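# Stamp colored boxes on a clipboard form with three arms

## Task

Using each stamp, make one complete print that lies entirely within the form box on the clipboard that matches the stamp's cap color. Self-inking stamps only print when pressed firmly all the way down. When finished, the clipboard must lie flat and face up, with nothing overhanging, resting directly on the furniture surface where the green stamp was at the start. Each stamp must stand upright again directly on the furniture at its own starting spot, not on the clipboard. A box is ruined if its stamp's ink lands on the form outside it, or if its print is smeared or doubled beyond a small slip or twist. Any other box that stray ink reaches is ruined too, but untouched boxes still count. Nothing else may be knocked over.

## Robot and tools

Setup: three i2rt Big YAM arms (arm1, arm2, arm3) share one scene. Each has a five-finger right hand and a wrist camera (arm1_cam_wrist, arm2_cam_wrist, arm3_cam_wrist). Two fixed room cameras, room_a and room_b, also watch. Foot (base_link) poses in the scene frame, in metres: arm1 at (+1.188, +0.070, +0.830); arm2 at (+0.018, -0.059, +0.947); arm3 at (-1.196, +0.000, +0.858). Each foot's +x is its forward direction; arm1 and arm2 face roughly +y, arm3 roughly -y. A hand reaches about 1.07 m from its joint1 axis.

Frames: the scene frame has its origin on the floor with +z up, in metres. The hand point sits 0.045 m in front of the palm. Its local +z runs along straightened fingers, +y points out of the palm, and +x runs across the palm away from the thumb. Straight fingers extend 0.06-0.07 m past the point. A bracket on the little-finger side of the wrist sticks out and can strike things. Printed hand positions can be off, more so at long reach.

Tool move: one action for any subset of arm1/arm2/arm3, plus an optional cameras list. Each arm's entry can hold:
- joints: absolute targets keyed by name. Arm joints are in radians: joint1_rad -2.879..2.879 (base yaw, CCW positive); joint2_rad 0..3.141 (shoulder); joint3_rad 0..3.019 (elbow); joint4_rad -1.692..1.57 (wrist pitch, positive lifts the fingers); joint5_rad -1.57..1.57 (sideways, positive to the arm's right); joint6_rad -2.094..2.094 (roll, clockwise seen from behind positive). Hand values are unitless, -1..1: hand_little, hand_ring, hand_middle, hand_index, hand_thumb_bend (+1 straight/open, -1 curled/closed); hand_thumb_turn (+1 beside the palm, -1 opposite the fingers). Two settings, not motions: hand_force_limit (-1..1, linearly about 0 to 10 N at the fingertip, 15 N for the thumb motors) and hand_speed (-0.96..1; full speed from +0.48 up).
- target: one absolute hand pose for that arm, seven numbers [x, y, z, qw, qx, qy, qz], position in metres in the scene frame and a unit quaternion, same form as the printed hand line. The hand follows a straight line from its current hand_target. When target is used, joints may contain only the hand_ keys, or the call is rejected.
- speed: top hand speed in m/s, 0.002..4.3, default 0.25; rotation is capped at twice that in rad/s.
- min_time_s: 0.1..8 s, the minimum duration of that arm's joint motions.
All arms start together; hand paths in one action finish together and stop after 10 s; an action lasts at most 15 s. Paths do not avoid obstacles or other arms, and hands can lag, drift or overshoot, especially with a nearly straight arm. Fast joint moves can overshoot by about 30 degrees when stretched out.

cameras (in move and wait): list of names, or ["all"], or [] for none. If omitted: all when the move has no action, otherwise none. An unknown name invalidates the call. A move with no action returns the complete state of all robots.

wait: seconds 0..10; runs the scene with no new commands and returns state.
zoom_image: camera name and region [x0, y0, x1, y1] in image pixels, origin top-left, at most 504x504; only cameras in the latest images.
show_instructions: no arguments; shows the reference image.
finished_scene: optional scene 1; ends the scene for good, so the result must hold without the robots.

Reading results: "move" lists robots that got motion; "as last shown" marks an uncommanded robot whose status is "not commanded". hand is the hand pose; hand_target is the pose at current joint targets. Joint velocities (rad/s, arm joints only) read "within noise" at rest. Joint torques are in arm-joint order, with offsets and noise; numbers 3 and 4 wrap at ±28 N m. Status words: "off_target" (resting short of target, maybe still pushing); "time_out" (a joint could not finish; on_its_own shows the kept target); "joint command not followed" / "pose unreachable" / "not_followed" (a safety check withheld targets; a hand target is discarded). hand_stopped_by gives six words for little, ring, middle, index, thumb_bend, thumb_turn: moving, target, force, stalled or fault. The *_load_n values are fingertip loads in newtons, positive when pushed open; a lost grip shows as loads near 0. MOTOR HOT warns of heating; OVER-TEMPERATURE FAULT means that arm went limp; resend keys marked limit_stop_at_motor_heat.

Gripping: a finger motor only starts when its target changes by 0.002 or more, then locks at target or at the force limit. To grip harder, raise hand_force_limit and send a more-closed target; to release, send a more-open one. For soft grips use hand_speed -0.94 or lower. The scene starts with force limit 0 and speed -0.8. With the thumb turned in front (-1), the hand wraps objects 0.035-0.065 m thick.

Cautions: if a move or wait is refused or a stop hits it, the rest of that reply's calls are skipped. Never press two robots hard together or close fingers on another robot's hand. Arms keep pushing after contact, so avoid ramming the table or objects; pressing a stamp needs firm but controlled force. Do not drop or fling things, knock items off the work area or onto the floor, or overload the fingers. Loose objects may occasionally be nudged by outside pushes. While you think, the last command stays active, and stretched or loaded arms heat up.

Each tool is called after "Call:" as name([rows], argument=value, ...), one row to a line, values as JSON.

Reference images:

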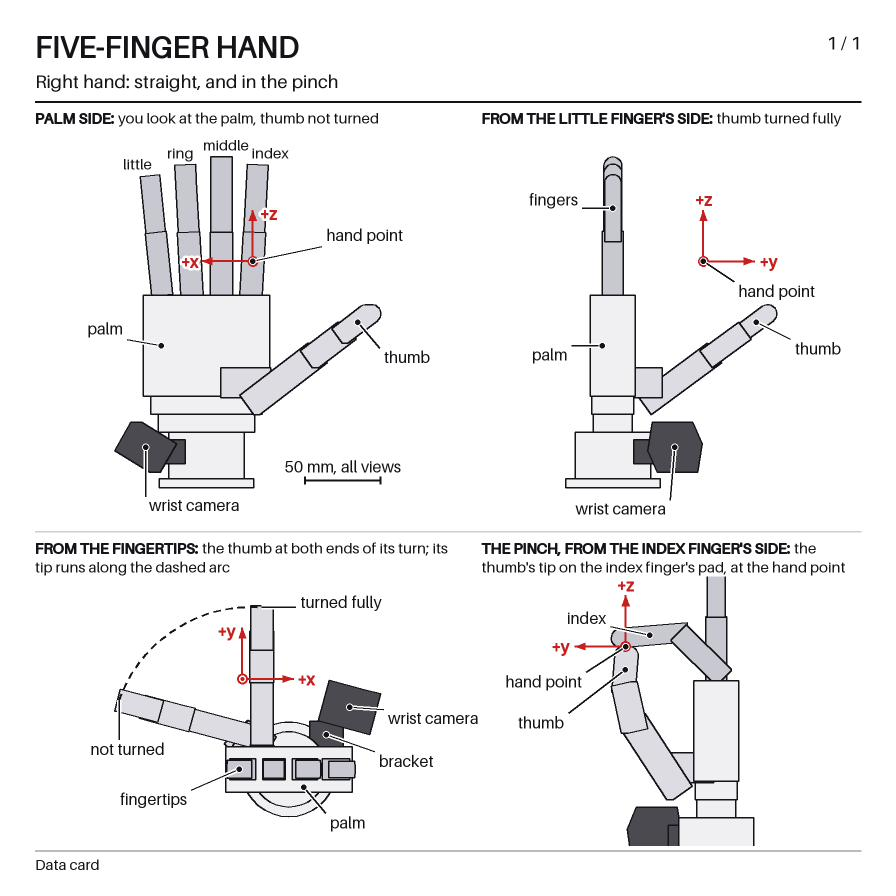

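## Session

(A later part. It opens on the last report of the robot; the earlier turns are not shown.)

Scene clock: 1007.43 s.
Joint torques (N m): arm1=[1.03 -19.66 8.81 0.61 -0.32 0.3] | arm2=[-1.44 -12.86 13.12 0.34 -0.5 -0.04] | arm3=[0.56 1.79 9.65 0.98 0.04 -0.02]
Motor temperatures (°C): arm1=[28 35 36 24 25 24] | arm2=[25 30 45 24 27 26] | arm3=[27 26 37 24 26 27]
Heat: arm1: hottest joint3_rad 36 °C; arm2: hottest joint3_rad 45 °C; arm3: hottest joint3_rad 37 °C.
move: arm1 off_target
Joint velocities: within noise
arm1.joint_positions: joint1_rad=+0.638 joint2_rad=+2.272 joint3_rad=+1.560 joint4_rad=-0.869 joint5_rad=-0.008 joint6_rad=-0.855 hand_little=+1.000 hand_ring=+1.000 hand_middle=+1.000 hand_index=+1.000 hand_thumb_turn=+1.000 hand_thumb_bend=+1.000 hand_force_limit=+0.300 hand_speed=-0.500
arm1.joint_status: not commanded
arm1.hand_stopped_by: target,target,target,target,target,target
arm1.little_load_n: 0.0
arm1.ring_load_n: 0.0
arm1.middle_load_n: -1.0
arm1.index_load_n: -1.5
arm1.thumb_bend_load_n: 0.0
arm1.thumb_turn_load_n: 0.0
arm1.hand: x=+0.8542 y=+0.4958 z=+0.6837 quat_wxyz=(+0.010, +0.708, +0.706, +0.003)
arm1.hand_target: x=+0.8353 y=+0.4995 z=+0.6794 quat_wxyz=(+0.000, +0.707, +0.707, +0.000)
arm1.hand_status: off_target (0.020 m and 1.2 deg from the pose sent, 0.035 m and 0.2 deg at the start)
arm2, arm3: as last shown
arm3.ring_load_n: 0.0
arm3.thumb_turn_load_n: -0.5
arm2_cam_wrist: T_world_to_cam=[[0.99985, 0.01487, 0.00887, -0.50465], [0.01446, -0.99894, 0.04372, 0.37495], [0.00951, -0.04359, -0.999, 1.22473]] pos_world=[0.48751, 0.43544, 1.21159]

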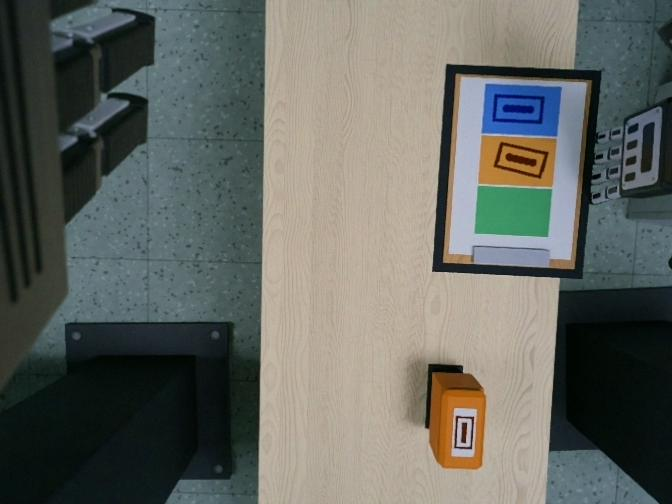

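Call:
move(arm1={"target":[0.825,0.525,0.686,0.0,0.7071,0.7071,0.0],"speed":0.05}, cameras=["arm2_cam_wrist"])

Call:
zoom_image(camera="arm2_cam_wrist", region=[440, 50, 672, 300])

Scene clock: 1010.10 s.
Joint torques (N m): arm1=[-0.56 -20.84 9.21 0.31 -0.29 0.18] | arm2=[-1.49 -13.04 13.04 0.27 -0.44 -0.05] | arm3=[0.56 1.79 9.63 0.98 0.04 -0.02]
Motor temperatures (°C): arm1=[28 35 36 24 25 24] | arm2=[25 30 45 24 27 26] | arm3=[27 26 37 24 26 27]
Heat: arm1: hottest joint3_rad 36 °C; arm2: hottest joint3_rad 45 °C; arm3: hottest joint3_rad 37 °C.
move: arm1 off_target
Joint velocities: within noise
arm1.joint_positions: joint1_rad=+0.638 joint2_rad=+2.315 joint3_rad=+1.668 joint4_rad=-0.928 joint5_rad=-0.009 joint6_rad=-0.855 hand_little=+1.000 hand_ring=+1.000 hand_middle=+1.000 hand_index=+1.000 hand_thumb_turn=+1.000 hand_thumb_bend=+1.000 hand_force_limit=+0.300 hand_speed=-0.500
arm1.joint_status: not commanded
arm1.hand_stopped_by: target,target,target,target,target,target
arm1.little_load_n: 0.0
arm1.ring_load_n: 0.0
arm1.middle_load_n: -1.0
arm1.index_load_n: 0.0
arm1.thumb_bend_load_n: 0.0
arm1.thumb_turn_load_n: 0.0
arm1.hand: x=+0.8359 y=+0.5166 z=+0.6897 quat_wxyz=(+0.006, +0.708, +0.706, +0.002)
arm1.hand_target: x=+0.8252 y=+0.5247 z=+0.6862 quat_wxyz=(+0.000, +0.707, +0.707, +0.000)
arm1.hand_status: off_target (0.014 m and 0.8 deg from the pose sent, 0.041 m and 1.2 deg at the start)
arm2, arm3: as last shown
arm3.thumb_turn_load_n: 0.0
arm2_cam_wrist: T_world_to_cam=[[0.99985, 0.01487, 0.00887, -0.50465], [0.01446, -0.99894, 0.04372, 0.37495], [0.00951, -0.04359, -0.999, 1.22473]] pos_world=[0.48751, 0.43544, 1.21159]

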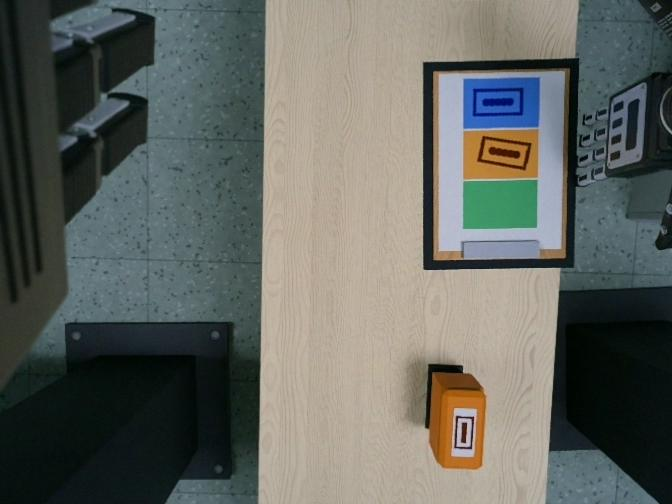

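Scaled by 2.016 from the camera's image (finer frame: 960x720).

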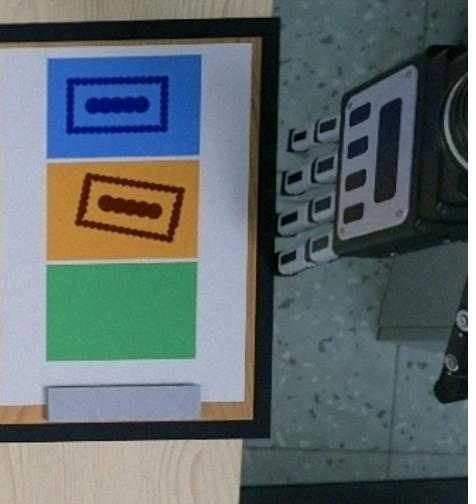

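Call:
move(arm1={"target":[0.795,0.510,0.688,0.0,0.7071,0.7071,0.0],"speed":0.05}, cameras=["arm2_cam_wrist"])

Call:
zoom_image(camera="arm2_cam_wrist", region=[400, 50, 632, 300])

Scene clock: 1012.30 s.
Joint torques (N m): arm1=[2.32 -21.36 9.51 0.49 -0.72 0.3] | arm2=[-1.44 -12.16 12.97 0.25 -0.45 -0.09] | arm3=[0.56 1.79 9.63 0.98 0.04 -0.02]
Motor temperatures (°C): arm1=[28 35 37 24 25 24] | arm2=[25 29 45 24 27 26] | arm3=[27 26 37 24 26 27]
Heat: arm1: hottest joint3_rad 37 °C; arm2: hottest joint3_rad 45 °C; arm3: hottest joint3_rad 37 °C.
move: arm1 off_target
Joint velocities: within noise
arm1.joint_positions: joint1_rad=+0.660 joint2_rad=+2.330 joint3_rad=+1.704 joint4_rad=-0.952 joint5_rad=+0.002 joint6_rad=-0.819 hand_little=+1.000 hand_ring=+1.000 hand_middle=+1.000 hand_index=+1.000 hand_thumb_turn=+1.000 hand_thumb_bend=+1.000 hand_force_limit=+0.300 hand_speed=-0.500
arm1.joint_status: not commanded
arm1.hand_stopped_by: target,target,target,target,target,target
arm1.little_load_n: 0.0
arm1.ring_load_n: 0.0
arm1.middle_load_n: -3.5
arm1.index_load_n: 0.5
arm1.thumb_bend_load_n: 0.0
arm1.thumb_turn_load_n: 0.0
arm1.hand: x=+0.8217 y=+0.5130 z=+0.6914 quat_wxyz=(+0.009, +0.713, +0.701, +0.008)
arm1.hand_target: x=+0.7957 y=+0.5093 z=+0.6886 quat_wxyz=(+0.000, +0.707, +0.707, +0.000)
arm1.hand_status: off_target (0.027 m and 1.6 deg from the pose sent, 0.042 m and 0.8 deg at the start)
arm2.joint_positions: joint1_rad=-0.807 joint2_rad=+1.864 joint3_rad=+1.719 joint4_rad=-1.059 joint5_rad=-0.391 joint6_rad=-2.053 hand_little=+1.000 hand_ring=+1.000 hand_middle=+1.000 hand_index=+1.000 hand_thumb_turn=+1.000 hand_thumb_bend=+1.000 hand_force_limit=+0.000 hand_speed=-0.800
arm2.joint_status: not commanded
arm2.hand_stopped_by: target,target,target,target,target,target
arm2.little_load_n: 0.0
arm2.ring_load_n: 0.0
arm2.middle_load_n: 0.0
arm2.index_load_n: 0.0
arm2.thumb_bend_load_n: 0.0
arm2.thumb_turn_load_n: 0.0
arm2.hand: x=+0.4832 y=+0.4318 z=+1.0988 quat_wxyz=(-0.216, +0.754, +0.604, +0.143)
arm2.hand_target: x=+0.4991 y=+0.4392 z=+1.1204 quat_wxyz=(-0.219, +0.748, +0.605, +0.164)
arm2.hand_status: not commanded
arm3: as last shown
arm2_cam_wrist: T_world_to_cam=[[0.99985, 0.01487, 0.00887, -0.50465], [0.01446, -0.99894, 0.04372, 0.37495], [0.00951, -0.04359, -0.999, 1.22473]] pos_world=[0.48751, 0.43544, 1.21159]

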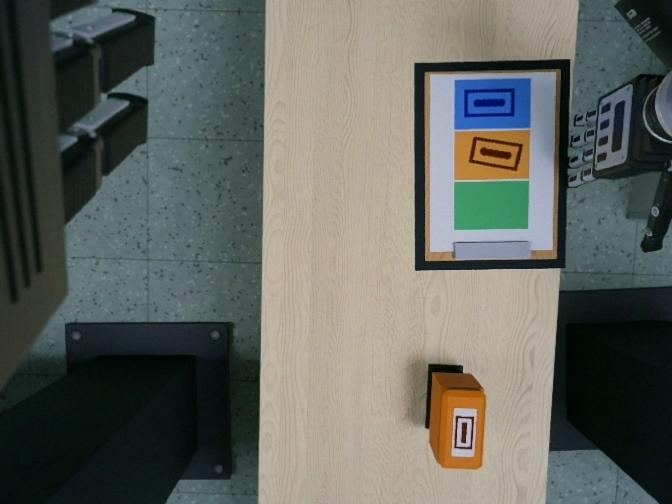

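Scaled by 2.016 from the camera's image (finer frame: 960x720).

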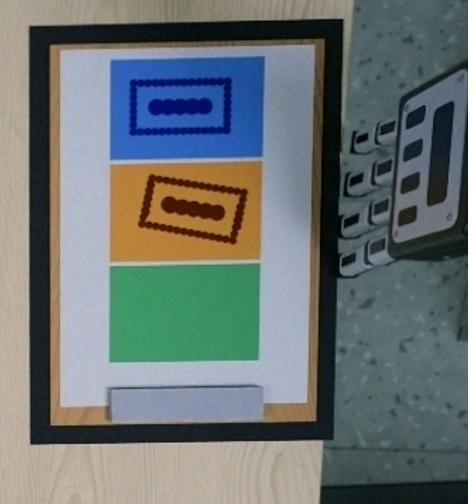

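Call:
move(arm1={"target":[0.815,0.510,0.700,0.0,0.7071,0.7071,0.0],"speed":0.05})

Call:
move(arm1={"target":[0.800,0.510,0.693,0.0,0.7071,0.7071,0.0],"speed":0.05}, cameras=["arm2_cam_wrist"])

Call:
zoom_image(camera="arm2_cam_wrist", region=[400, 50, 632, 300])

Scene clock: 1014.70 s.
Joint torques (N m): arm1=[0.38 -25.23 5.35 0.54 -0.6 0.11] | arm2=[-1.55 -12.81 13.08 0.2 -0.49 -0.04] | arm3=[0.5 1.79 9.63 0.98 0.04 -0.02]
Motor temperatures (°C): arm1=[28 35 37 24 25 24] | arm2=[25 29 45 24 27 26] | arm3=[27 26 37 24 26 27]
Heat: arm1: hottest joint3_rad 37 °C; arm2: hottest joint3_rad 45 °C; arm3: hottest joint3_rad 37 °C.
move: arm1 off_target
Joint velocities: within noise
arm1.joint_positions: joint1_rad=+0.660 joint2_rad=+2.330 joint3_rad=+1.698 joint4_rad=-0.953 joint5_rad=-0.001 joint6_rad=-0.819 hand_little=+1.000 hand_ring=+1.000 hand_middle=+1.000 hand_index=+1.000 hand_thumb_turn=+1.000 hand_thumb_bend=+1.000 hand_force_limit=+0.300 hand_speed=-0.500
arm1.joint_status: not commanded
arm1.hand_stopped_by: target,target,target,target,target,target
arm1.little_load_n: 0.0
arm1.ring_load_n: 0.0
arm1.middle_load_n: -1.5
arm1.index_load_n: -0.5
arm1.thumb_bend_load_n: 0.0
arm1.thumb_turn_load_n: 0.0
arm1.hand: x=+0.8235 y=+0.5102 z=+0.6898 quat_wxyz=(+0.012, +0.713, +0.701, +0.006)
arm1.hand_target: x=+0.8152 y=+0.5100 z=+0.7000 quat_wxyz=(+0.000, +0.707, +0.707, +0.000)
arm1.hand_status: off_target (0.013 m and 1.8 deg from the pose sent, 0.011 m and 1.6 deg at the start)
arm2: as last shown
arm3.joint_positions: joint1_rad=-0.880 joint2_rad=+0.621 joint3_rad=+1.361 joint4_rad=-1.625 joint5_rad=+0.146 joint6_rad=-1.401 hand_little=+1.000 hand_ring=+1.000 hand_middle=+1.000 hand_index=+1.000 hand_thumb_turn=+1.000 hand_thumb_bend=+1.000 hand_force_limit=+0.000 hand_speed=-0.800
arm3.joint_status: not commanded
arm3.hand_stopped_by: target,target,target,target,target,target
arm3.little_load_n: 0.0
arm3.ring_load_n: 0.0
arm3.middle_load_n: 0.0
arm3.index_load_n: 0.0
arm3.thumb_bend_load_n: 0.0
arm3.thumb_turn_load_n: 0.0
arm3.hand: x=-1.3774 y=-0.0426 z=+1.2961 quat_wxyz=(+0.334, +0.215, -0.915, +0.077)
arm3.hand_target: x=-1.3774 y=-0.0426 z=+1.3031 quat_wxyz=(+0.342, +0.214, -0.912, +0.081)
arm3.hand_status: not commanded
pictures: none

Scene clock: 1015.67 s.
Joint torques (N m): arm1=[1.61 -22.18 8.8 0.25 -0.61 0.23] | arm2=[-1.79 -12.45 13.15 0.32 -0.51 -0.06] | arm3=[0.5 1.79 9.63 0.98 0.04 -0.02]
Motor temperatures (°C): arm1=[28 35 37 24 25 24] | arm2=[25 29 46 24 27 26] | arm3=[27 26 37 24 26 27]
Heat: arm1: hottest joint3_rad 37 °C; arm2: hottest joint3_rad 46 °C; arm3: hottest joint3_rad 37 °C.
move: arm1 off_target
Joint velocities: within noise
arm1.joint_positions: joint1_rad=+0.660 joint2_rad=+2.330 joint3_rad=+1.698 joint4_rad=-0.953 joint5_rad=-0.001 joint6_rad=-0.819 hand_little=+1.000 hand_ring=+1.000 hand_middle=+1.000 hand_index=+1.000 hand_thumb_turn=+1.000 hand_thumb_bend=+1.000 hand_force_limit=+0.300 hand_speed=-0.500
arm1.joint_status: not commanded
arm1.hand_stopped_by: target,target,target,target,target,target
arm1.little_load_n: 0.0
arm1.ring_load_n: 0.0
arm1.middle_load_n: -1.5
arm1.index_load_n: 0.0
arm1.thumb_bend_load_n: 0.0
arm1.thumb_turn_load_n: 0.5
arm1.hand: x=+0.8235 y=+0.5101 z=+0.6898 quat_wxyz=(+0.012, +0.713, +0.701, +0.006)
arm1.hand_target: x=+0.8005 y=+0.5095 z=+0.6934 quat_wxyz=(+0.000, +0.707, +0.707, +0.000)
arm1.hand_status: off_target (0.024 m and 1.8 deg from the pose sent, 0.024 m and 1.8 deg at the start)
arm2, arm3: as last shown
arm2_cam_wrist: T_world_to_cam=[[0.99985, 0.01487, 0.00887, -0.50465], [0.01446, -0.99894, 0.04372, 0.37495], [0.00951, -0.04359, -0.999, 1.22473]] pos_world=[0.48751, 0.43544, 1.21159]

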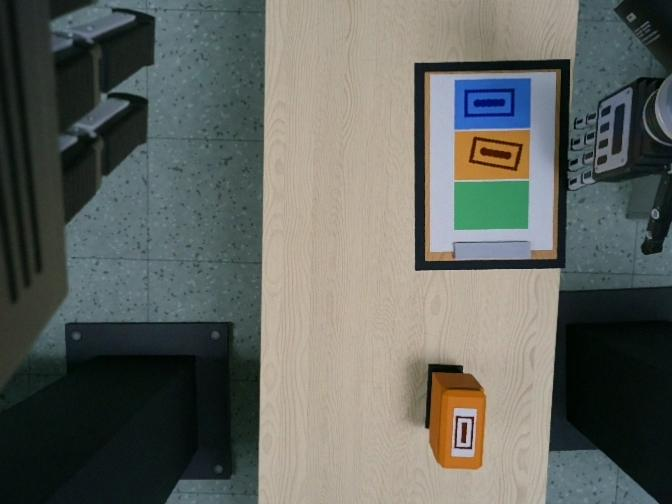

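Scaled by 2.016 from the camera's image (finer frame: 960x720).

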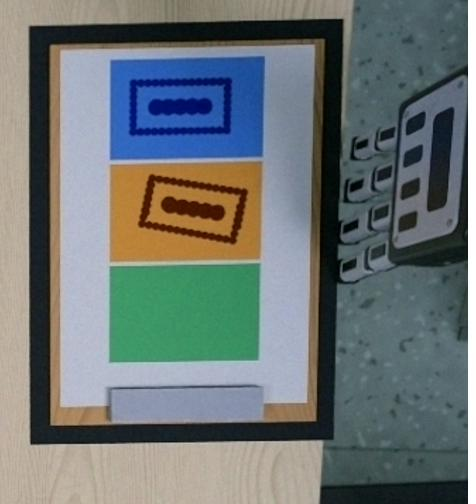

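Call:
move(arm1={"target":[0.790,0.510,0.696,0.0,0.7071,0.7071,0.0],"speed":0.05}, cameras=["arm2_cam_wrist"])

Call:
zoom_image(camera="arm2_cam_wrist", region=[400, 50, 632, 300])

Scene clock: 1018.47 s.
Joint torques (N m): arm1=[2.02 -21.83 9.95 0.5 -0.62 0.32] | arm2=[-1.73 -12.51 13.14 0.31 -0.48 -0.04] | arm3=[0.56 1.79 9.63 0.99 0.04 -0.02]
Motor temperatures (°C): arm1=[28 35 37 24 25 24] | arm2=[25 29 46 24 27 26] | arm3=[27 26 37 24 26 27]
Heat: arm1: hottest joint3_rad 37 °C; arm2: hottest joint3_rad 46 °C; arm3: hottest joint3_rad 37 °C.
move: arm1 off_target
Joint velocities: within noise
arm1.joint_positions: joint1_rad=+0.666 joint2_rad=+2.330 joint3_rad=+1.715 joint4_rad=-0.979 joint5_rad=-0.001 joint6_rad=-0.813 hand_little=+1.000 hand_ring=+1.000 hand_middle=+1.000 hand_index=+1.000 hand_thumb_turn=+1.000 hand_thumb_bend=+1.000 hand_force_limit=+0.300 hand_speed=-0.500
arm1.joint_status: not commanded
arm1.hand_stopped_by: target,target,target,target,target,target
arm1.little_load_n: 0.0
arm1.ring_load_n: 0.0
arm1.middle_load_n: -3.5
arm1.index_load_n: 0.0
arm1.thumb_bend_load_n: 0.0
arm1.thumb_turn_load_n: 0.0
arm1.hand: x=+0.8195 y=+0.5088 z=+0.6957 quat_wxyz=(+0.017, +0.713, +0.701, +0.006)
arm1.hand_target: x=+0.7906 y=+0.5089 z=+0.6967 quat_wxyz=(+0.000, +0.707, +0.707, +0.000)
arm1.hand_status: off_target (0.030 m and 2.2 deg from the pose sent, 0.034 m and 1.8 deg at the start)
arm2, arm3: as last shown
arm2_cam_wrist: T_world_to_cam=[[0.99985, 0.01487, 0.00887, -0.50465], [0.01446, -0.99894, 0.04372, 0.37495], [0.00951, -0.04359, -0.999, 1.22473]] pos_world=[0.48751, 0.43544, 1.21159]

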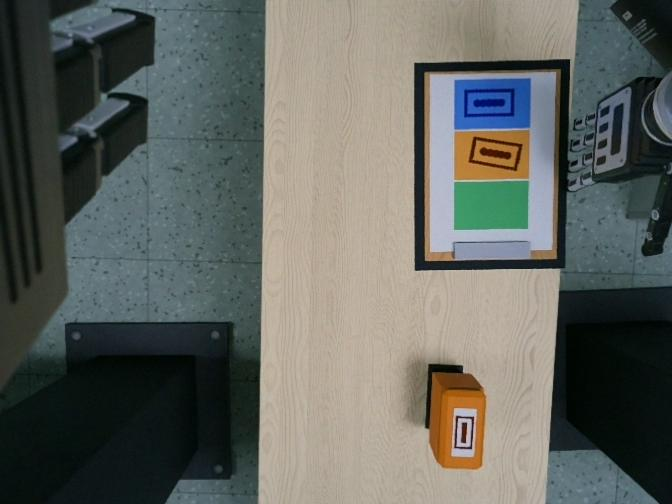

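Scaled by 2.016 from the camera's image (finer frame: 960x720).

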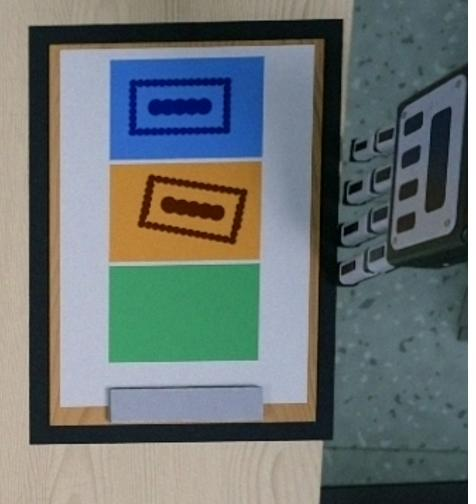

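Call:
move(arm1={"target":[0.840,0.510,0.722,0.0,0.7071,0.7071,0.0],"speed":0.06})

Call:
move(arm1={"target":[0.820,0.510,0.700,0.0,0.7071,0.7071,0.0],"speed":0.05}, cameras=["arm2_cam_wrist"])

Call:
zoom_image(camera="arm2_cam_wrist", region=[400, 50, 632, 300])

Scene clock: 1021.70 s.
Joint torques (N m): arm1=[-1.14 -24.53 5.42 0.64 -0.09 0.04] | arm2=[-1.67 -12.28 13.07 0.39 -0.48 -0.05] | arm3=[0.56 1.79 9.65 0.98 0.04 -0.02]
Motor temperatures (°C): arm1=[28 35 38 24 25 24] | arm2=[25 29 46 24 27 26] | arm3=[27 26 37 24 26 27]
Heat: arm1: hottest joint3_rad 38 °C; arm2: hottest joint3_rad 46 °C; arm3: hottest joint3_rad 37 °C.
move: arm1 off_target
Joint velocities: within noise
arm1.joint_positions: joint1_rad=+0.648 joint2_rad=+2.261 joint3_rad=+1.630 joint4_rad=-0.958 joint5_rad=-0.013 joint6_rad=-0.847 hand_little=+1.000 hand_ring=+1.000 hand_middle=+1.000 hand_index=+1.000 hand_thumb_turn=+1.000 hand_thumb_bend=+1.000 hand_force_limit=+0.300 hand_speed=-0.500
arm1.joint_status: not commanded
arm1.hand_stopped_by: target,target,target,target,target,target
arm1.little_load_n: 0.5
arm1.ring_load_n: 0.0
arm1.middle_load_n: 0.0
arm1.index_load_n: 0.0
arm1.thumb_bend_load_n: 0.0
arm1.thumb_turn_load_n: 0.0
arm1.hand: x=+0.8391 y=+0.5018 z=+0.7114 quat_wxyz=(+0.014, +0.707, +0.707, +0.000)
arm1.hand_target: x=+0.8400 y=+0.5099 z=+0.7220 quat_wxyz=(+0.000, +0.707, +0.707, +0.000)
arm1.hand_status: off_target (0.013 m and 1.6 deg from the pose sent, 0.033 m and 2.2 deg at the start)
arm2, arm3: as last shown
arm3.ring_load_n: 0.5
pictures: none

Scene clock: 1022.93 s.
Joint torques (N m): arm1=[0.56 -19.96 8.83 0.75 -0.12 0.26] | arm2=[-1.79 -12.63 13.03 0.13 -0.46 -0.06] | arm3=[0.56 1.79 9.63 0.98 0.04 -0.02]
Motor temperatures (°C): arm1=[28 35 38 24 25 24] | arm2=[25 29 46 24 27 26] | arm3=[27 26 37 24 26 27]
Heat: arm1: hottest joint3_rad 38 °C; arm2: hottest joint3_rad 46 °C; arm3: hottest joint3_rad 37 °C.
move: arm1 off_target
Joint velocities: within noise
arm1.joint_positions: joint1_rad=+0.648 joint2_rad=+2.272 joint3_rad=+1.639 joint4_rad=-0.946 joint5_rad=-0.013 joint6_rad=-0.844 hand_little=+1.000 hand_ring=+1.000 hand_middle=+1.000 hand_index=+1.000 hand_thumb_turn=+1.000 hand_thumb_bend=+1.000 hand_force_limit=+0.300 hand_speed=-0.500
arm1.joint_status: not commanded
arm1.hand_stopped_by: target,target,target,target,target,target
arm1.little_load_n: 0.0
arm1.ring_load_n: 0.0
arm1.middle_load_n: 0.0
arm1.index_load_n: 0.5
arm1.thumb_bend_load_n: 0.0
arm1.thumb_turn_load_n: 0.0
arm1.hand: x=+0.8360 y=+0.5051 z=+0.7066 quat_wxyz=(+0.009, +0.708, +0.706, +0.000)
arm1.hand_target: x=+0.8204 y=+0.5095 z=+0.7003 quat_wxyz=(+0.000, +0.707, +0.707, +0.000)
arm1.hand_status: off_target (0.018 m and 1.1 deg from the pose sent, 0.024 m and 1.6 deg at the start)
arm2, arm3: as last shown
arm3.ring_load_n: 0.0
arm3.thumb_turn_load_n: -0.5
arm2_cam_wrist: T_world_to_cam=[[0.99985, 0.01487, 0.00887, -0.50465], [0.01446, -0.99894, 0.04372, 0.37495], [0.00951, -0.04359, -0.999, 1.22473]] pos_world=[0.48751, 0.43544, 1.21159]

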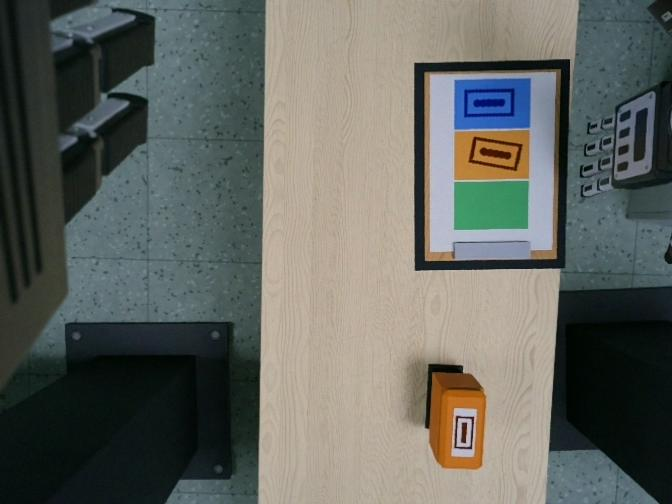

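Scaled by 2.016 from the camera's image (finer frame: 960x720).

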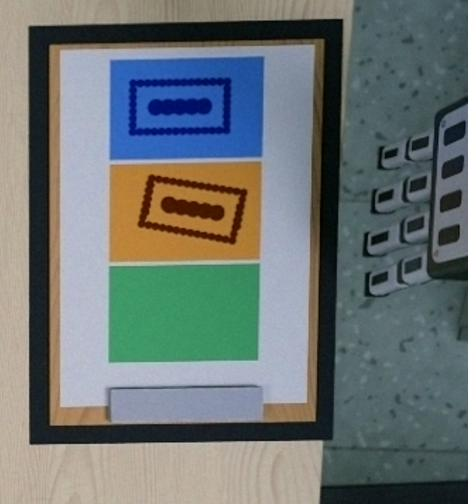

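Call:
move(arm1={"target":[0.825,0.512,0.694,0.0,0.7071,0.7071,0.0],"speed":0.04})

Call:
move(arm1={"target":[0.795,0.512,0.696,0.0,0.7071,0.7071,0.0],"speed":0.05}, cameras=["arm2_cam_wrist"])

Call:
zoom_image(camera="arm2_cam_wrist", region=[400, 50, 632, 300])

Scene clock: 1025.13 s.
Joint torques (N m): arm1=[0.32 -20.37 8.14 0.81 -0.11 0.18] | arm2=[-2.14 -12.57 13.04 0.32 -0.47 -0.06] | arm3=[0.56 1.73 9.63 0.98 0.04 -0.02]
Motor temperatures (°C): arm1=[28 35 37 24 25 24] | arm2=[25 29 46 24 27 26] | arm3=[27 26 37 24 26 27]
Heat: arm1: hottest joint3_rad 37 °C; arm2: hottest joint3_rad 46 °C; arm3: hottest joint3_rad 37 °C.
move: arm1 off_target
Joint velocities: within noise
arm1.joint_positions: joint1_rad=+0.648 joint2_rad=+2.279 joint3_rad=+1.639 joint4_rad=-0.934 joint5_rad=-0.013 joint6_rad=-0.844 hand_little=+1.000 hand_ring=+1.000 hand_middle=+1.000 hand_index=+1.000 hand_thumb_turn=+1.000 hand_thumb_bend=+1.000 hand_force_limit=+0.300 hand_speed=-0.500
arm1.joint_status: not commanded
arm1.hand_stopped_by: target,target,target,target,target,target
arm1.little_load_n: 0.0
arm1.ring_load_n: 0.0
arm1.middle_load_n: 0.0
arm1.index_load_n: 0.0
arm1.thumb_bend_load_n: 0.0
arm1.thumb_turn_load_n: 0.0
arm1.hand: x=+0.8348 y=+0.5065 z=+0.7024 quat_wxyz=(+0.006, +0.708, +0.706, +0.000)
arm1.hand_target: x=+0.8253 y=+0.5117 z=+0.6942 quat_wxyz=(+0.000, +0.707, +0.707, +0.000)
arm1.hand_status: off_target (0.014 m and 0.7 deg from the pose sent, 0.018 m and 1.1 deg at the start)
arm2, arm3: as last shown
arm3.ring_load_n: 0.5
arm3.thumb_turn_load_n: 0.0
pictures: none

Scene clock: 1026.37 s.
Joint torques (N m): arm1=[0.44 -20.72 9.06 -0.02 -0.1 0.27] | arm2=[-1.73 -12.45 13.27 0.27 -0.5 -0.08] | arm3=[0.56 1.79 9.63 0.98 0.04 -0.02]
Motor temperatures (°C): arm1=[28 36 38 24 25 24] | arm2=[25 29 46 24 27 26] | arm3=[27 26 37 24 26 27]
Heat: arm1: hottest joint3_rad 38 °C; arm2: hottest joint3_rad 46 °C; arm3: hottest joint3_rad 37 °C.
move: arm1 off_target
Joint velocities: within noise
arm1.joint_positions: joint1_rad=+0.680 joint2_rad=+2.319 joint3_rad=+1.721 joint4_rad=-0.962 joint5_rad=-0.013 joint6_rad=-0.818 hand_little=+1.000 hand_ring=+1.000 hand_middle=+1.000 hand_index=+1.000 hand_thumb_turn=+1.000 hand_thumb_bend=+1.000 hand_force_limit=+0.300 hand_speed=-0.500
arm1.joint_status: not commanded
arm1.hand_stopped_by: target,target,target,target,target,target
arm1.little_load_n: 0.0
arm1.ring_load_n: 0.0
arm1.middle_load_n: 0.0
arm1.index_load_n: 0.0
arm1.thumb_bend_load_n: 0.0
arm1.thumb_turn_load_n: 0.0
arm1.hand: x=+0.8051 y=+0.5101 z=+0.7020 quat_wxyz=(-0.001, +0.706, +0.708, +0.001)
arm1.hand_target: x=+0.7951 y=+0.5117 z=+0.6962 quat_wxyz=(-0.001, +0.707, +0.707, +0.000)
arm1.hand_status: off_target (0.012 m and 0.2 deg from the pose sent, 0.041 m and 0.7 deg at the start)
arm2, arm3: as last shown
arm2.thumb_turn_load_n: 0.5
arm3.ring_load_n: 0.0
arm2_cam_wrist: T_world_to_cam=[[0.99985, 0.01487, 0.00887, -0.50465], [0.01446, -0.99894, 0.04372, 0.37495], [0.00951, -0.04359, -0.999, 1.22473]] pos_world=[0.48751, 0.43544, 1.21159]

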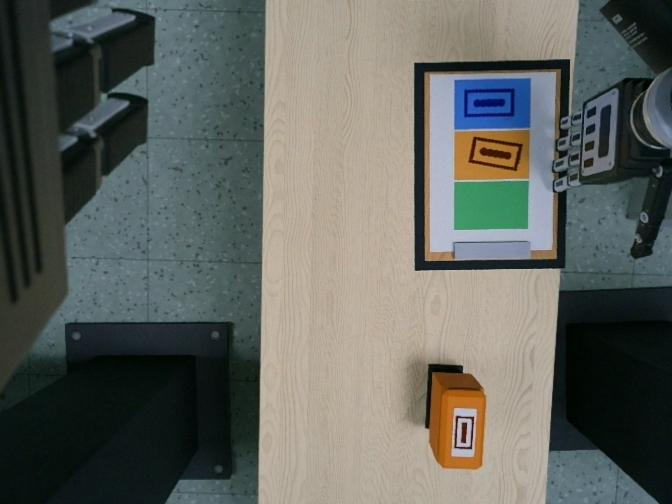

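Scaled by 2.016 from the camera's image (finer frame: 960x720).

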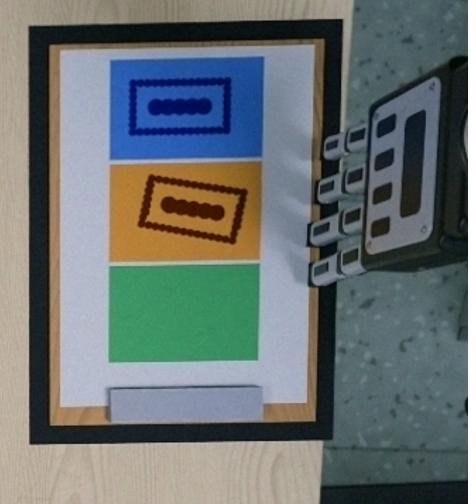

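Call:
move(arm1={"target":[0.833,0.512,0.710,0.0,0.7071,0.7071,0.0],"speed":0.06})

Call:
move(arm1={"target":[0.825,0.512,0.690,0.0,0.7071,0.7071,0.0],"speed":0.04})

Scene clock: 1030.90 s.
Joint torques (N m): arm1=[-1.26 -24.88 5.42 0.72 -0.12 0.08] | arm2=[-2.02 -12.28 13.08 0.34 -0.49 -0.1] | arm3=[0.56 1.79 9.63 0.98 0.04 -0.02]
Motor temperatures (°C): arm1=[28 36 38 24 25 24] | arm2=[25 29 46 24 27 26] | arm3=[27 26 37 24 26 27]
Heat: arm1: hottest joint3_rad 38 °C; arm2: hottest joint3_rad 46 °C; arm3: hottest joint3_rad 37 °C.
move: arm1 off_target
Joint velocities: within noise
arm1.joint_positions: joint1_rad=+0.654 joint2_rad=+2.294 joint3_rad=+1.653 joint4_rad=-0.950 joint5_rad=-0.012 joint6_rad=-0.840 hand_little=+1.000 hand_ring=+1.000 hand_middle=+1.000 hand_index=+1.000 hand_thumb_turn=+1.000 hand_thumb_bend=+1.000 hand_force_limit=+0.300 hand_speed=-0.500
arm1.joint_status: not commanded
arm1.hand_stopped_by: target,target,target,target,target,target
arm1.little_load_n: 0.0
arm1.ring_load_n: 0.0
arm1.middle_load_n: 0.0
arm1.index_load_n: 0.0
arm1.thumb_bend_load_n: 0.0
arm1.thumb_turn_load_n: 0.0
arm1.hand: x=+0.8334 y=+0.5036 z=+0.6986 quat_wxyz=(+0.015, +0.708, +0.706, +0.000)
arm1.hand_target: x=+0.8331 y=+0.5119 z=+0.7099 quat_wxyz=(+0.000, +0.707, +0.707, +0.000)
arm1.hand_status: off_target (0.014 m and 1.7 deg from the pose sent, 0.029 m and 0.2 deg at the start)
arm2.joint_positions: joint1_rad=-0.807 joint2_rad=+1.864 joint3_rad=+1.719 joint4_rad=-1.059 joint5_rad=-0.391 joint6_rad=-2.053 hand_little=+1.000 hand_ring=+1.000 hand_middle=+1.000 hand_index=+1.000 hand_thumb_turn=+1.000 hand_thumb_bend=+1.000 hand_force_limit=+0.000 hand_speed=-0.800
arm2.joint_status: not commanded
arm2.hand_stopped_by: target,target,target,target,target,target
arm2.little_load_n: 0.0
arm2.ring_load_n: 0.0
arm2.middle_load_n: 0.0
arm2.index_load_n: 0.0
arm2.thumb_bend_load_n: 0.0
arm2.thumb_turn_load_n: 0.5
arm2.hand: x=+0.4832 y=+0.4318 z=+1.0988 quat_wxyz=(-0.216, +0.754, +0.604, +0.143)
arm2.hand_target: x=+0.4991 y=+0.4392 z=+1.1204 quat_wxyz=(-0.219, +0.748, +0.605, +0.164)
arm2.hand_status: not commanded
arm3: as last shown
pictures: none

Scene clock: 1031.93 s.
Joint torques (N m): arm1=[-0.38 -21.07 7.16 0.91 -0.14 0.16] | arm2=[-1.9 -12.86 13.03 0.27 -0.47 -0.06] | arm3=[0.56 1.79 9.63 0.98 0.04 -0.02]
Motor temperatures (°C): arm1=[28 36 38 24 25 24] | arm2=[25 29 46 24 27 26] | arm3=[27 26 37 24 26 27]
Heat: arm1: hottest joint3_rad 38 °C; arm2: hottest joint3_rad 46 °C; arm3: hottest joint3_rad 37 °C.
move: arm1 done
Joint velocities: within noise
arm1.joint_positions: joint1_rad=+0.654 joint2_rad=+2.294 joint3_rad=+1.653 joint4_rad=-0.928 joint5_rad=-0.012 joint6_rad=-0.840 hand_little=+1.000 hand_ring=+1.000 hand_middle=+1.000 hand_index=+1.000 hand_thumb_turn=+1.000 hand_thumb_bend=+1.000 hand_force_limit=+0.300 hand_speed=-0.500
arm1.joint_status: not commanded
arm1.hand_stopped_by: target,target,target,target,target,target
arm1.little_load_n: 0.0
arm1.ring_load_n: 0.0
arm1.middle_load_n: 0.0
arm1.index_load_n: 0.0
arm1.thumb_bend_load_n: 0.0
arm1.thumb_turn_load_n: 0.0
arm1.hand: x=+0.8294 y=+0.5081 z=+0.6971 quat_wxyz=(+0.004, +0.708, +0.707, +0.001)
arm1.hand_target: x=+0.8251 y=+0.5119 z=+0.6900 quat_wxyz=(+0.000, +0.707, +0.707, +0.000)
arm1.hand_status: done (0.009 m and 0.4 deg from the pose sent, 0.015 m and 1.7 deg at the start)
arm2: as last shown
arm2.thumb_turn_load_n: 0.0
arm3.joint_positions: joint1_rad=-0.880 joint2_rad=+0.621 joint3_rad=+1.361 joint4_rad=-1.625 joint5_rad=+0.146 joint6_rad=-1.401 hand_little=+1.000 hand_ring=+1.000 hand_middle=+1.000 hand_index=+1.000 hand_thumb_turn=+1.000 hand_thumb_bend=+1.000 hand_force_limit=+0.000 hand_speed=-0.800
arm3.joint_status: not commanded
arm3.hand_stopped_by: target,target,target,target,target,target
arm3.little_load_n: 0.0
arm3.ring_load_n: 0.0
arm3.middle_load_n: 0.0
arm3.index_load_n: 0.0
arm3.thumb_bend_load_n: 0.0
arm3.thumb_turn_load_n: 0.0
arm3.hand: x=-1.3774 y=-0.0426 z=+1.2961 quat_wxyz=(+0.334, +0.215, -0.915, +0.077)
arm3.hand_target: x=-1.3774 y=-0.0426 z=+1.3031 quat_wxyz=(+0.342, +0.214, -0.912, +0.081)
arm3.hand_status: not commanded
pictures: none

Call:
move(arm1={"target":[0.795,0.512,0.6925,0.0,0.7071,0.7071,0.0],"speed":0.05}, cameras=["arm2_cam_wrist"])

Call:
zoom_image(camera="arm2_cam_wrist", region=[400, 50, 632, 300])

Scene clock: 1033.70 s.
Joint torques (N m): arm1=[0.62 -20.31 9.02 0.08 -0.15 0.25] | arm2=[-1.67 -12.51 13.03 0.34 -0.47 -0.06] | arm3=[0.56 1.79 9.63 0.98 0.04 -0.02]
Motor temperatures (°C): arm1=[28 36 38 24 25 24] | arm2=[25 29 46 24 27 26] | arm3=[27 26 37 24 26 27]
Heat: arm1: hottest joint3_rad 38 °C; arm2: hottest joint3_rad 46 °C; arm3: hottest joint3_rad 37 °C.
move: arm1 off_target
Joint velocities: within noise
arm1.joint_positions: joint1_rad=+0.678 joint2_rad=+2.322 joint3_rad=+1.721 joint4_rad=-0.956 joint5_rad=-0.012 joint6_rad=-0.818 hand_little=+1.000 hand_ring=+1.000 hand_middle=+1.000 hand_index=+1.000 hand_thumb_turn=+1.000 hand_thumb_bend=+1.000 hand_force_limit=+0.300 hand_speed=-0.500
arm1.joint_status: not commanded
arm1.hand_stopped_by: target,target,target,target,target,target
arm1.little_load_n: 0.0
arm1.ring_load_n: 0.0
arm1.middle_load_n: 0.0
arm1.index_load_n: 0.0
arm1.thumb_bend_load_n: 0.0
arm1.thumb_turn_load_n: 0.0
arm1.hand: x=+0.8053 y=+0.5115 z=+0.6997 quat_wxyz=(-0.002, +0.707, +0.707, +0.001)
arm1.hand_target: x=+0.7953 y=+0.5117 z=+0.6925 quat_wxyz=(+0.000, +0.707, +0.707, +0.000)
arm1.hand_status: off_target (0.013 m and 0.3 deg from the pose sent, 0.035 m and 0.5 deg at the start)
arm2, arm3: as last shown
arm2_cam_wrist: T_world_to_cam=[[0.99985, 0.01487, 0.00887, -0.50465], [0.01446, -0.99894, 0.04372, 0.37495], [0.00951, -0.04359, -0.999, 1.22473]] pos_world=[0.48751, 0.43544, 1.21159]

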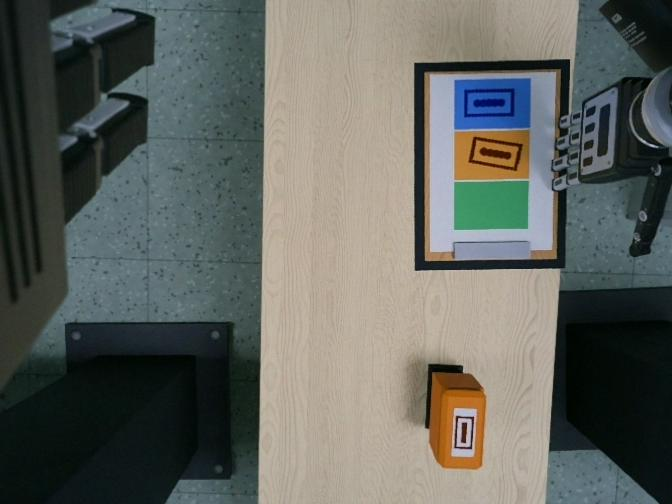

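Scaled by 2.016 from the camera's image (finer frame: 960x720).

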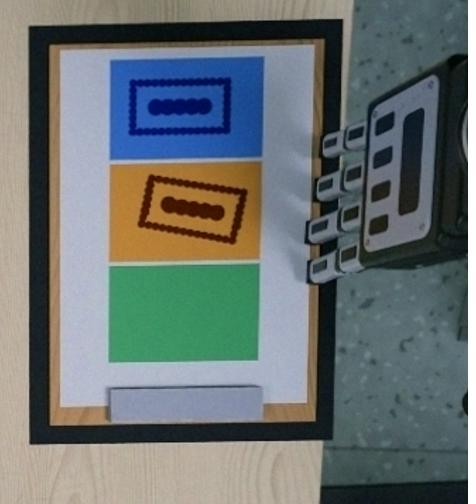

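Call:
move(arm1={"target":[0.80,0.54,0.76,0.0,0.7071,0.7071,0.0],"speed":0.12})

Call:
move(arm1={"target":[0.80,0.67,0.74,0.0,0.7071,0.7071,0.0],"speed":0.12})

Call:
move(arm1={"target":[0.80,0.67,0.705,0.0,0.7071,0.7071,0.0],"speed":0.05}, cameras=["arm2_cam_wrist"])

Scene clock: 1042.30 s.
Joint torques (N m): arm1=[-1.26 -26.05 9.47 0.05 -0.11 0.07] | arm2=[-1.61 -12.57 13.15 0.13 -0.46 -0.06] | arm3=[0.56 1.79 9.63 0.99 0.04 -0.02]
Motor temperatures (°C): arm1=[28 37 39 24 25 24] | arm2=[25 29 47 24 27 26] | arm3=[27 26 37 24 26 27]
Heat: arm1: hottest joint3_rad 39 °C; arm2: hottest joint3_rad 47 °C; arm3: hottest joint3_rad 37 °C.
move: arm1 off_target
Joint velocities: within noise
arm1.joint_positions: joint1_rad=+0.663 joint2_rad=+2.320 joint3_rad=+1.817 joint4_rad=-1.109 joint5_rad=-0.012 joint6_rad=-0.832 hand_little=+1.000 hand_ring=+1.000 hand_middle=+1.000 hand_index=+1.000 hand_thumb_turn=+1.000 hand_thumb_bend=+1.000 hand_force_limit=+0.300 hand_speed=-0.500
arm1.joint_status: not commanded
arm1.hand_stopped_by: target,target,target,target,target,target
arm1.little_load_n: 0.0
arm1.ring_load_n: 0.0
arm1.middle_load_n: 0.0
arm1.index_load_n: 0.0
arm1.thumb_bend_load_n: 0.0
arm1.thumb_turn_load_n: 0.0
arm1.hand: x=+0.8089 y=+0.5210 z=+0.7362 quat_wxyz=(+0.025, +0.707, +0.706, +0.000)
arm1.hand_target: x=+0.8005 y=+0.5393 z=+0.7603 quat_wxyz=(+0.000, +0.707, +0.707, +0.000)
arm1.hand_status: off_target (0.032 m and 2.9 deg from the pose sent, 0.067 m and 0.3 deg at the start)
arm2, arm3: as last shown
arm3.little_load_n: -0.5
pictures: none

Scene clock: 1044.60 s.
Joint torques (N m): arm1=[-0.91 -25.23 10.95 0.16 -0.14 0.11] | arm2=[-1.9 -12.98 13.14 0.32 -0.47 -0.05] | arm3=[0.56 1.79 9.63 0.98 0.04 -0.02]
Motor temperatures (°C): arm1=[28 37 39 24 25 24] | arm2=[25 29 47 24 27 26] | arm3=[27 26 37 24 26 27]
Heat: arm1: hottest joint3_rad 39 °C; arm2: hottest joint3_rad 47 °C; arm3: hottest joint3_rad 37 °C.
move: arm1 off_target
Joint velocities: within noise
arm1.joint_positions: joint1_rad=+0.549 joint2_rad=+2.663 joint3_rad=+2.524 joint4_rad=-1.424 joint5_rad=-0.013 joint6_rad=-0.944 hand_little=+1.000 hand_ring=+1.000 hand_middle=+1.000 hand_index=+1.000 hand_thumb_turn=+1.000 hand_thumb_bend=+1.000 hand_force_limit=+0.300 hand_speed=-0.500
arm1.joint_status: not commanded
arm1.hand_stopped_by: target,target,target,target,target,target
arm1.little_load_n: 0.0
arm1.ring_load_n: 0.0
arm1.middle_load_n: 0.0
arm1.index_load_n: 0.0
arm1.thumb_bend_load_n: 0.0
arm1.thumb_turn_load_n: 0.0
arm1.hand: x=+0.7980 y=+0.6624 z=+0.7474 quat_wxyz=(+0.000, +0.708, +0.706, +0.001)
arm1.hand_target: x=+0.8002 y=+0.6696 z=+0.7402 quat_wxyz=(-0.001, +0.707, +0.707, +0.000)
arm1.hand_status: off_target (0.011 m and 0.2 deg from the pose sent, 0.149 m and 2.9 deg at the start)
arm2, arm3: as last shown
arm3.little_load_n: 0.0
pictures: none

Scene clock: 1045.93 s.
Joint torques (N m): arm1=[-1.03 -25.88 9.76 0.81 -0.13 0.08] | arm2=[-1.96 -12.75 12.98 0.42 -0.47 -0.06] | arm3=[0.56 1.79 9.63 0.98 0.04 -0.02]
Motor temperatures (°C): arm1=[28 37 39 24 25 24] | arm2=[25 29 47 24 27 26] | arm3=[27 26 37 24 26 27]
Heat: arm1: hottest joint3_rad 39 °C; arm2: hottest joint3_rad 47 °C; arm3: hottest joint3_rad 37 °C.
move: arm1 off_target
Joint velocities: within noise
arm1.joint_positions: joint1_rad=+0.549 joint2_rad=+2.705 joint3_rad=+2.524 joint4_rad=-1.390 joint5_rad=-0.013 joint6_rad=-0.944 hand_little=+1.000 hand_ring=+1.000 hand_middle=+1.000 hand_index=+1.000 hand_thumb_turn=+1.000 hand_thumb_bend=+1.000 hand_force_limit=+0.300 hand_speed=-0.500
arm1.joint_status: not commanded
arm1.hand_stopped_by: target,target,target,target,target,target
arm1.little_load_n: 0.0
arm1.ring_load_n: 0.0
arm1.middle_load_n: 0.0
arm1.index_load_n: 0.0
arm1.thumb_bend_load_n: 0.0
arm1.thumb_turn_load_n: 0.0
arm1.hand: x=+0.7988 y=+0.6621 z=+0.7160 quat_wxyz=(+0.005, +0.708, +0.706, +0.000)
arm1.hand_target: x=+0.8002 y=+0.6695 z=+0.7051 quat_wxyz=(+0.000, +0.707, +0.707, +0.000)
arm1.hand_status: off_target (0.014 m and 0.5 deg from the pose sent, 0.043 m and 0.2 deg at the start)
arm2, arm3: as last shown
arm2_cam_wrist: T_world_to_cam=[[0.99985, 0.01487, 0.00887, -0.50465], [0.01446, -0.99894, 0.04372, 0.37495], [0.00951, -0.04359, -0.999, 1.22473]] pos_world=[0.48751, 0.43544, 1.21159]

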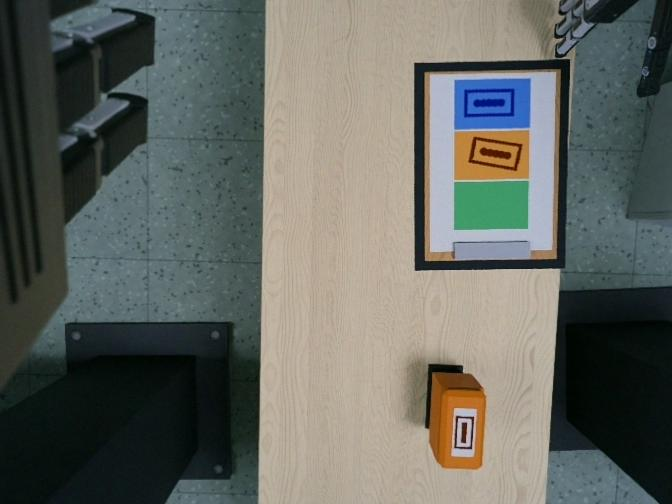

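Call:
move(arm1={"target":[0.79,0.675,0.692,0.0,0.7071,0.7071,0.0],"speed":0.04})

Call:
move(arm1={"target":[0.79,0.675,0.684,0.0,0.7071,0.7071,0.0],"speed":0.04})

Call:
move(arm1={"target":[0.79,0.675,0.676,0.0,0.7071,0.7071,0.0],"speed":0.04}, cameras=["arm2_cam_wrist"])

Scene clock: 1048.13 s.
Joint torques (N m): arm1=[-0.15 -25.41 10.81 0.05 -0.12 0.13] | arm2=[-1.96 -12.69 13.09 0.46 -0.46 -0.08] | arm3=[0.56 1.79 9.63 0.98 0.04 -0.02]
Motor temperatures (°C): arm1=[28 37 39 24 25 24] | arm2=[25 29 47 24 27 26] | arm3=[27 26 37 24 26 27]
Heat: arm1: hottest joint3_rad 39 °C; arm2: hottest joint3_rad 47 °C; arm3: hottest joint3_rad 37 °C.
move: arm1 off_target
Joint velocities: within noise
arm1.joint_positions: joint1_rad=+0.549 joint2_rad=+2.788 joint3_rad=+2.654 joint4_rad=-1.425 joint5_rad=-0.013 joint6_rad=-0.944 hand_little=+1.000 hand_ring=+1.000 hand_middle=+1.000 hand_index=+1.000 hand_thumb_turn=+1.000 hand_thumb_bend=+1.000 hand_force_limit=+0.300 hand_speed=-0.500
arm1.joint_status: not commanded
arm1.hand_stopped_by: target,target,target,target,target,target
arm1.little_load_n: 0.0
arm1.ring_load_n: 0.0
arm1.middle_load_n: 0.0
arm1.index_load_n: 0.0
arm1.thumb_bend_load_n: 0.0
arm1.thumb_turn_load_n: 0.0
arm1.hand: x=+0.7912 y=+0.6729 z=+0.7023 quat_wxyz=(-0.002, +0.708, +0.706, +0.001)
arm1.hand_target: x=+0.7903 y=+0.6745 z=+0.6920 quat_wxyz=(-0.001, +0.707, +0.707, +0.000)
arm1.hand_status: off_target (0.011 m and 0.3 deg from the pose sent, 0.029 m and 0.5 deg at the start)
arm2, arm3: as last shown
arm3.thumb_bend_load_n: 0.5
pictures: none

Scene clock: 1049.10 s.
Joint torques (N m): arm1=[-0.85 -25.11 10.69 0.47 -0.1 0.15] | arm2=[-1.2 -12.69 13.12 0.27 -0.49 -0.03] | arm3=[0.56 1.79 9.63 0.98 0.04 -0.02]
Motor temperatures (°C): arm1=[28 37 39 24 25 24] | arm2=[25 29 47 24 27 26] | arm3=[27 26 37 24 26 27]
Heat: arm1: hottest joint3_rad 39 °C; arm2: hottest joint3_rad 47 °C; arm3: hottest joint3_rad 37 °C.
move: arm1 off_target
Joint velocities: within noise
arm1.joint_positions: joint1_rad=+0.549 joint2_rad=+2.789 joint3_rad=+2.654 joint4_rad=-1.425 joint5_rad=-0.013 joint6_rad=-0.944 hand_little=+1.000 hand_ring=+1.000 hand_middle=+1.000 hand_index=+1.000 hand_thumb_turn=+1.000 hand_thumb_bend=+1.000 hand_force_limit=+0.300 hand_speed=-0.500
arm1.joint_status: not commanded
arm1.hand_stopped_by: target,target,target,target,target,target
arm1.little_load_n: 0.0
arm1.ring_load_n: 0.0
arm1.middle_load_n: 0.0
arm1.index_load_n: 0.0
arm1.thumb_bend_load_n: 0.0
arm1.thumb_turn_load_n: 0.0
arm1.hand: x=+0.7914 y=+0.6728 z=+0.7018 quat_wxyz=(-0.002, +0.708, +0.706, +0.001)
arm1.hand_target: x=+0.7905 y=+0.6742 z=+0.6842 quat_wxyz=(-0.001, +0.707, +0.707, +0.000)
arm1.hand_status: off_target (0.018 m and 0.3 deg from the pose sent, 0.019 m and 0.3 deg at the start)
arm2, arm3: as last shown
arm2.thumb_bend_load_n: -0.5
arm3.thumb_bend_load_n: 0.0
pictures: none

Scene clock: 1050.07 s.
Joint torques (N m): arm1=[-0.44 -24.18 10.25 0.99 -0.11 0.13] | arm2=[-1.26 -12.98 12.94 0.47 -0.48 -0.06] | arm3=[0.56 1.79 9.63 0.98 0.04 -0.02]
Motor temperatures (°C): arm1=[28 37 39 24 25 24] | arm2=[25 29 47 24 27 26] | arm3=[27 26 37 24 26 27]
Heat: arm1: hottest joint3_rad 39 °C; arm2: hottest joint3_rad 47 °C; arm3: hottest joint3_rad 37 °C.
move: arm1 off_target
Joint velocities: within noise
arm1.joint_positions: joint1_rad=+0.549 joint2_rad=+2.789 joint3_rad=+2.654 joint4_rad=-1.424 joint5_rad=-0.013 joint6_rad=-0.944 hand_little=+1.000 hand_ring=+1.000 hand_middle=+1.000 hand_index=+1.000 hand_thumb_turn=+1.000 hand_thumb_bend=+1.000 hand_force_limit=+0.300 hand_speed=-0.500
arm1.joint_status: not commanded
arm1.hand_stopped_by: target,target,target,target,target,target
arm1.little_load_n: 0.0
arm1.ring_load_n: 0.0
arm1.middle_load_n: -0.5
arm1.index_load_n: 0.0
arm1.thumb_bend_load_n: 0.0
arm1.thumb_turn_load_n: 0.0
arm1.hand: x=+0.7914 y=+0.6728 z=+0.7012 quat_wxyz=(-0.002, +0.708, +0.706, +0.001)
arm1.hand_target: x=+0.7908 y=+0.6738 z=+0.6764 quat_wxyz=(-0.001, +0.707, +0.707, +0.000)
arm1.hand_status: off_target (0.025 m and 0.3 deg from the pose sent, 0.026 m and 0.3 deg at the start)
arm2.joint_positions: joint1_rad=-0.807 joint2_rad=+1.864 joint3_rad=+1.719 joint4_rad=-1.059 joint5_rad=-0.391 joint6_rad=-2.053 hand_little=+1.000 hand_ring=+1.000 hand_middle=+1.000 hand_index=+1.000 hand_thumb_turn=+1.000 hand_thumb_bend=+1.000 hand_force_limit=+0.000 hand_speed=-0.800
arm2.joint_status: not commanded
arm2.hand_stopped_by: target,target,target,target,target,target
arm2.little_load_n: 0.0
arm2.ring_load_n: 0.0
arm2.middle_load_n: 0.0
arm2.index_load_n: 0.0
arm2.thumb_bend_load_n: 0.0
arm2.thumb_turn_load_n: 0.0
arm2.hand: x=+0.4832 y=+0.4318 z=+1.0988 quat_wxyz=(-0.216, +0.754, +0.604, +0.143)
arm2.hand_target: x=+0.4991 y=+0.4392 z=+1.1204 quat_wxyz=(-0.219, +0.748, +0.605, +0.164)
arm2.hand_status: not commanded
arm3: as last shown
arm2_cam_wrist: T_world_to_cam=[[0.99985, 0.01487, 0.00887, -0.50465], [0.01446, -0.99894, 0.04372, 0.37495], [0.00951, -0.04359, -0.999, 1.22473]] pos_world=[0.48751, 0.43544, 1.21159]

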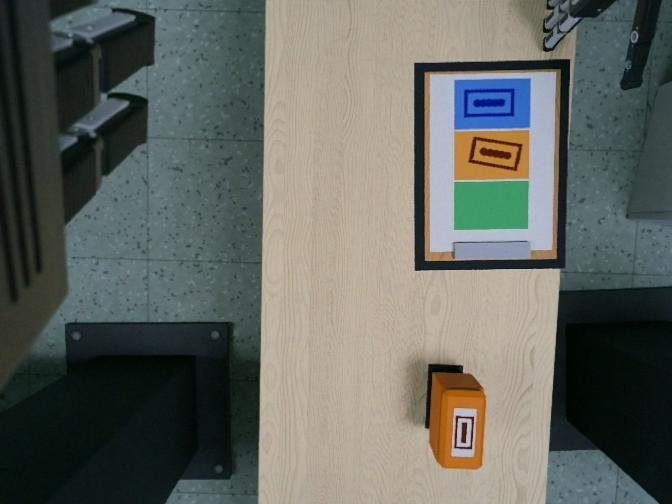

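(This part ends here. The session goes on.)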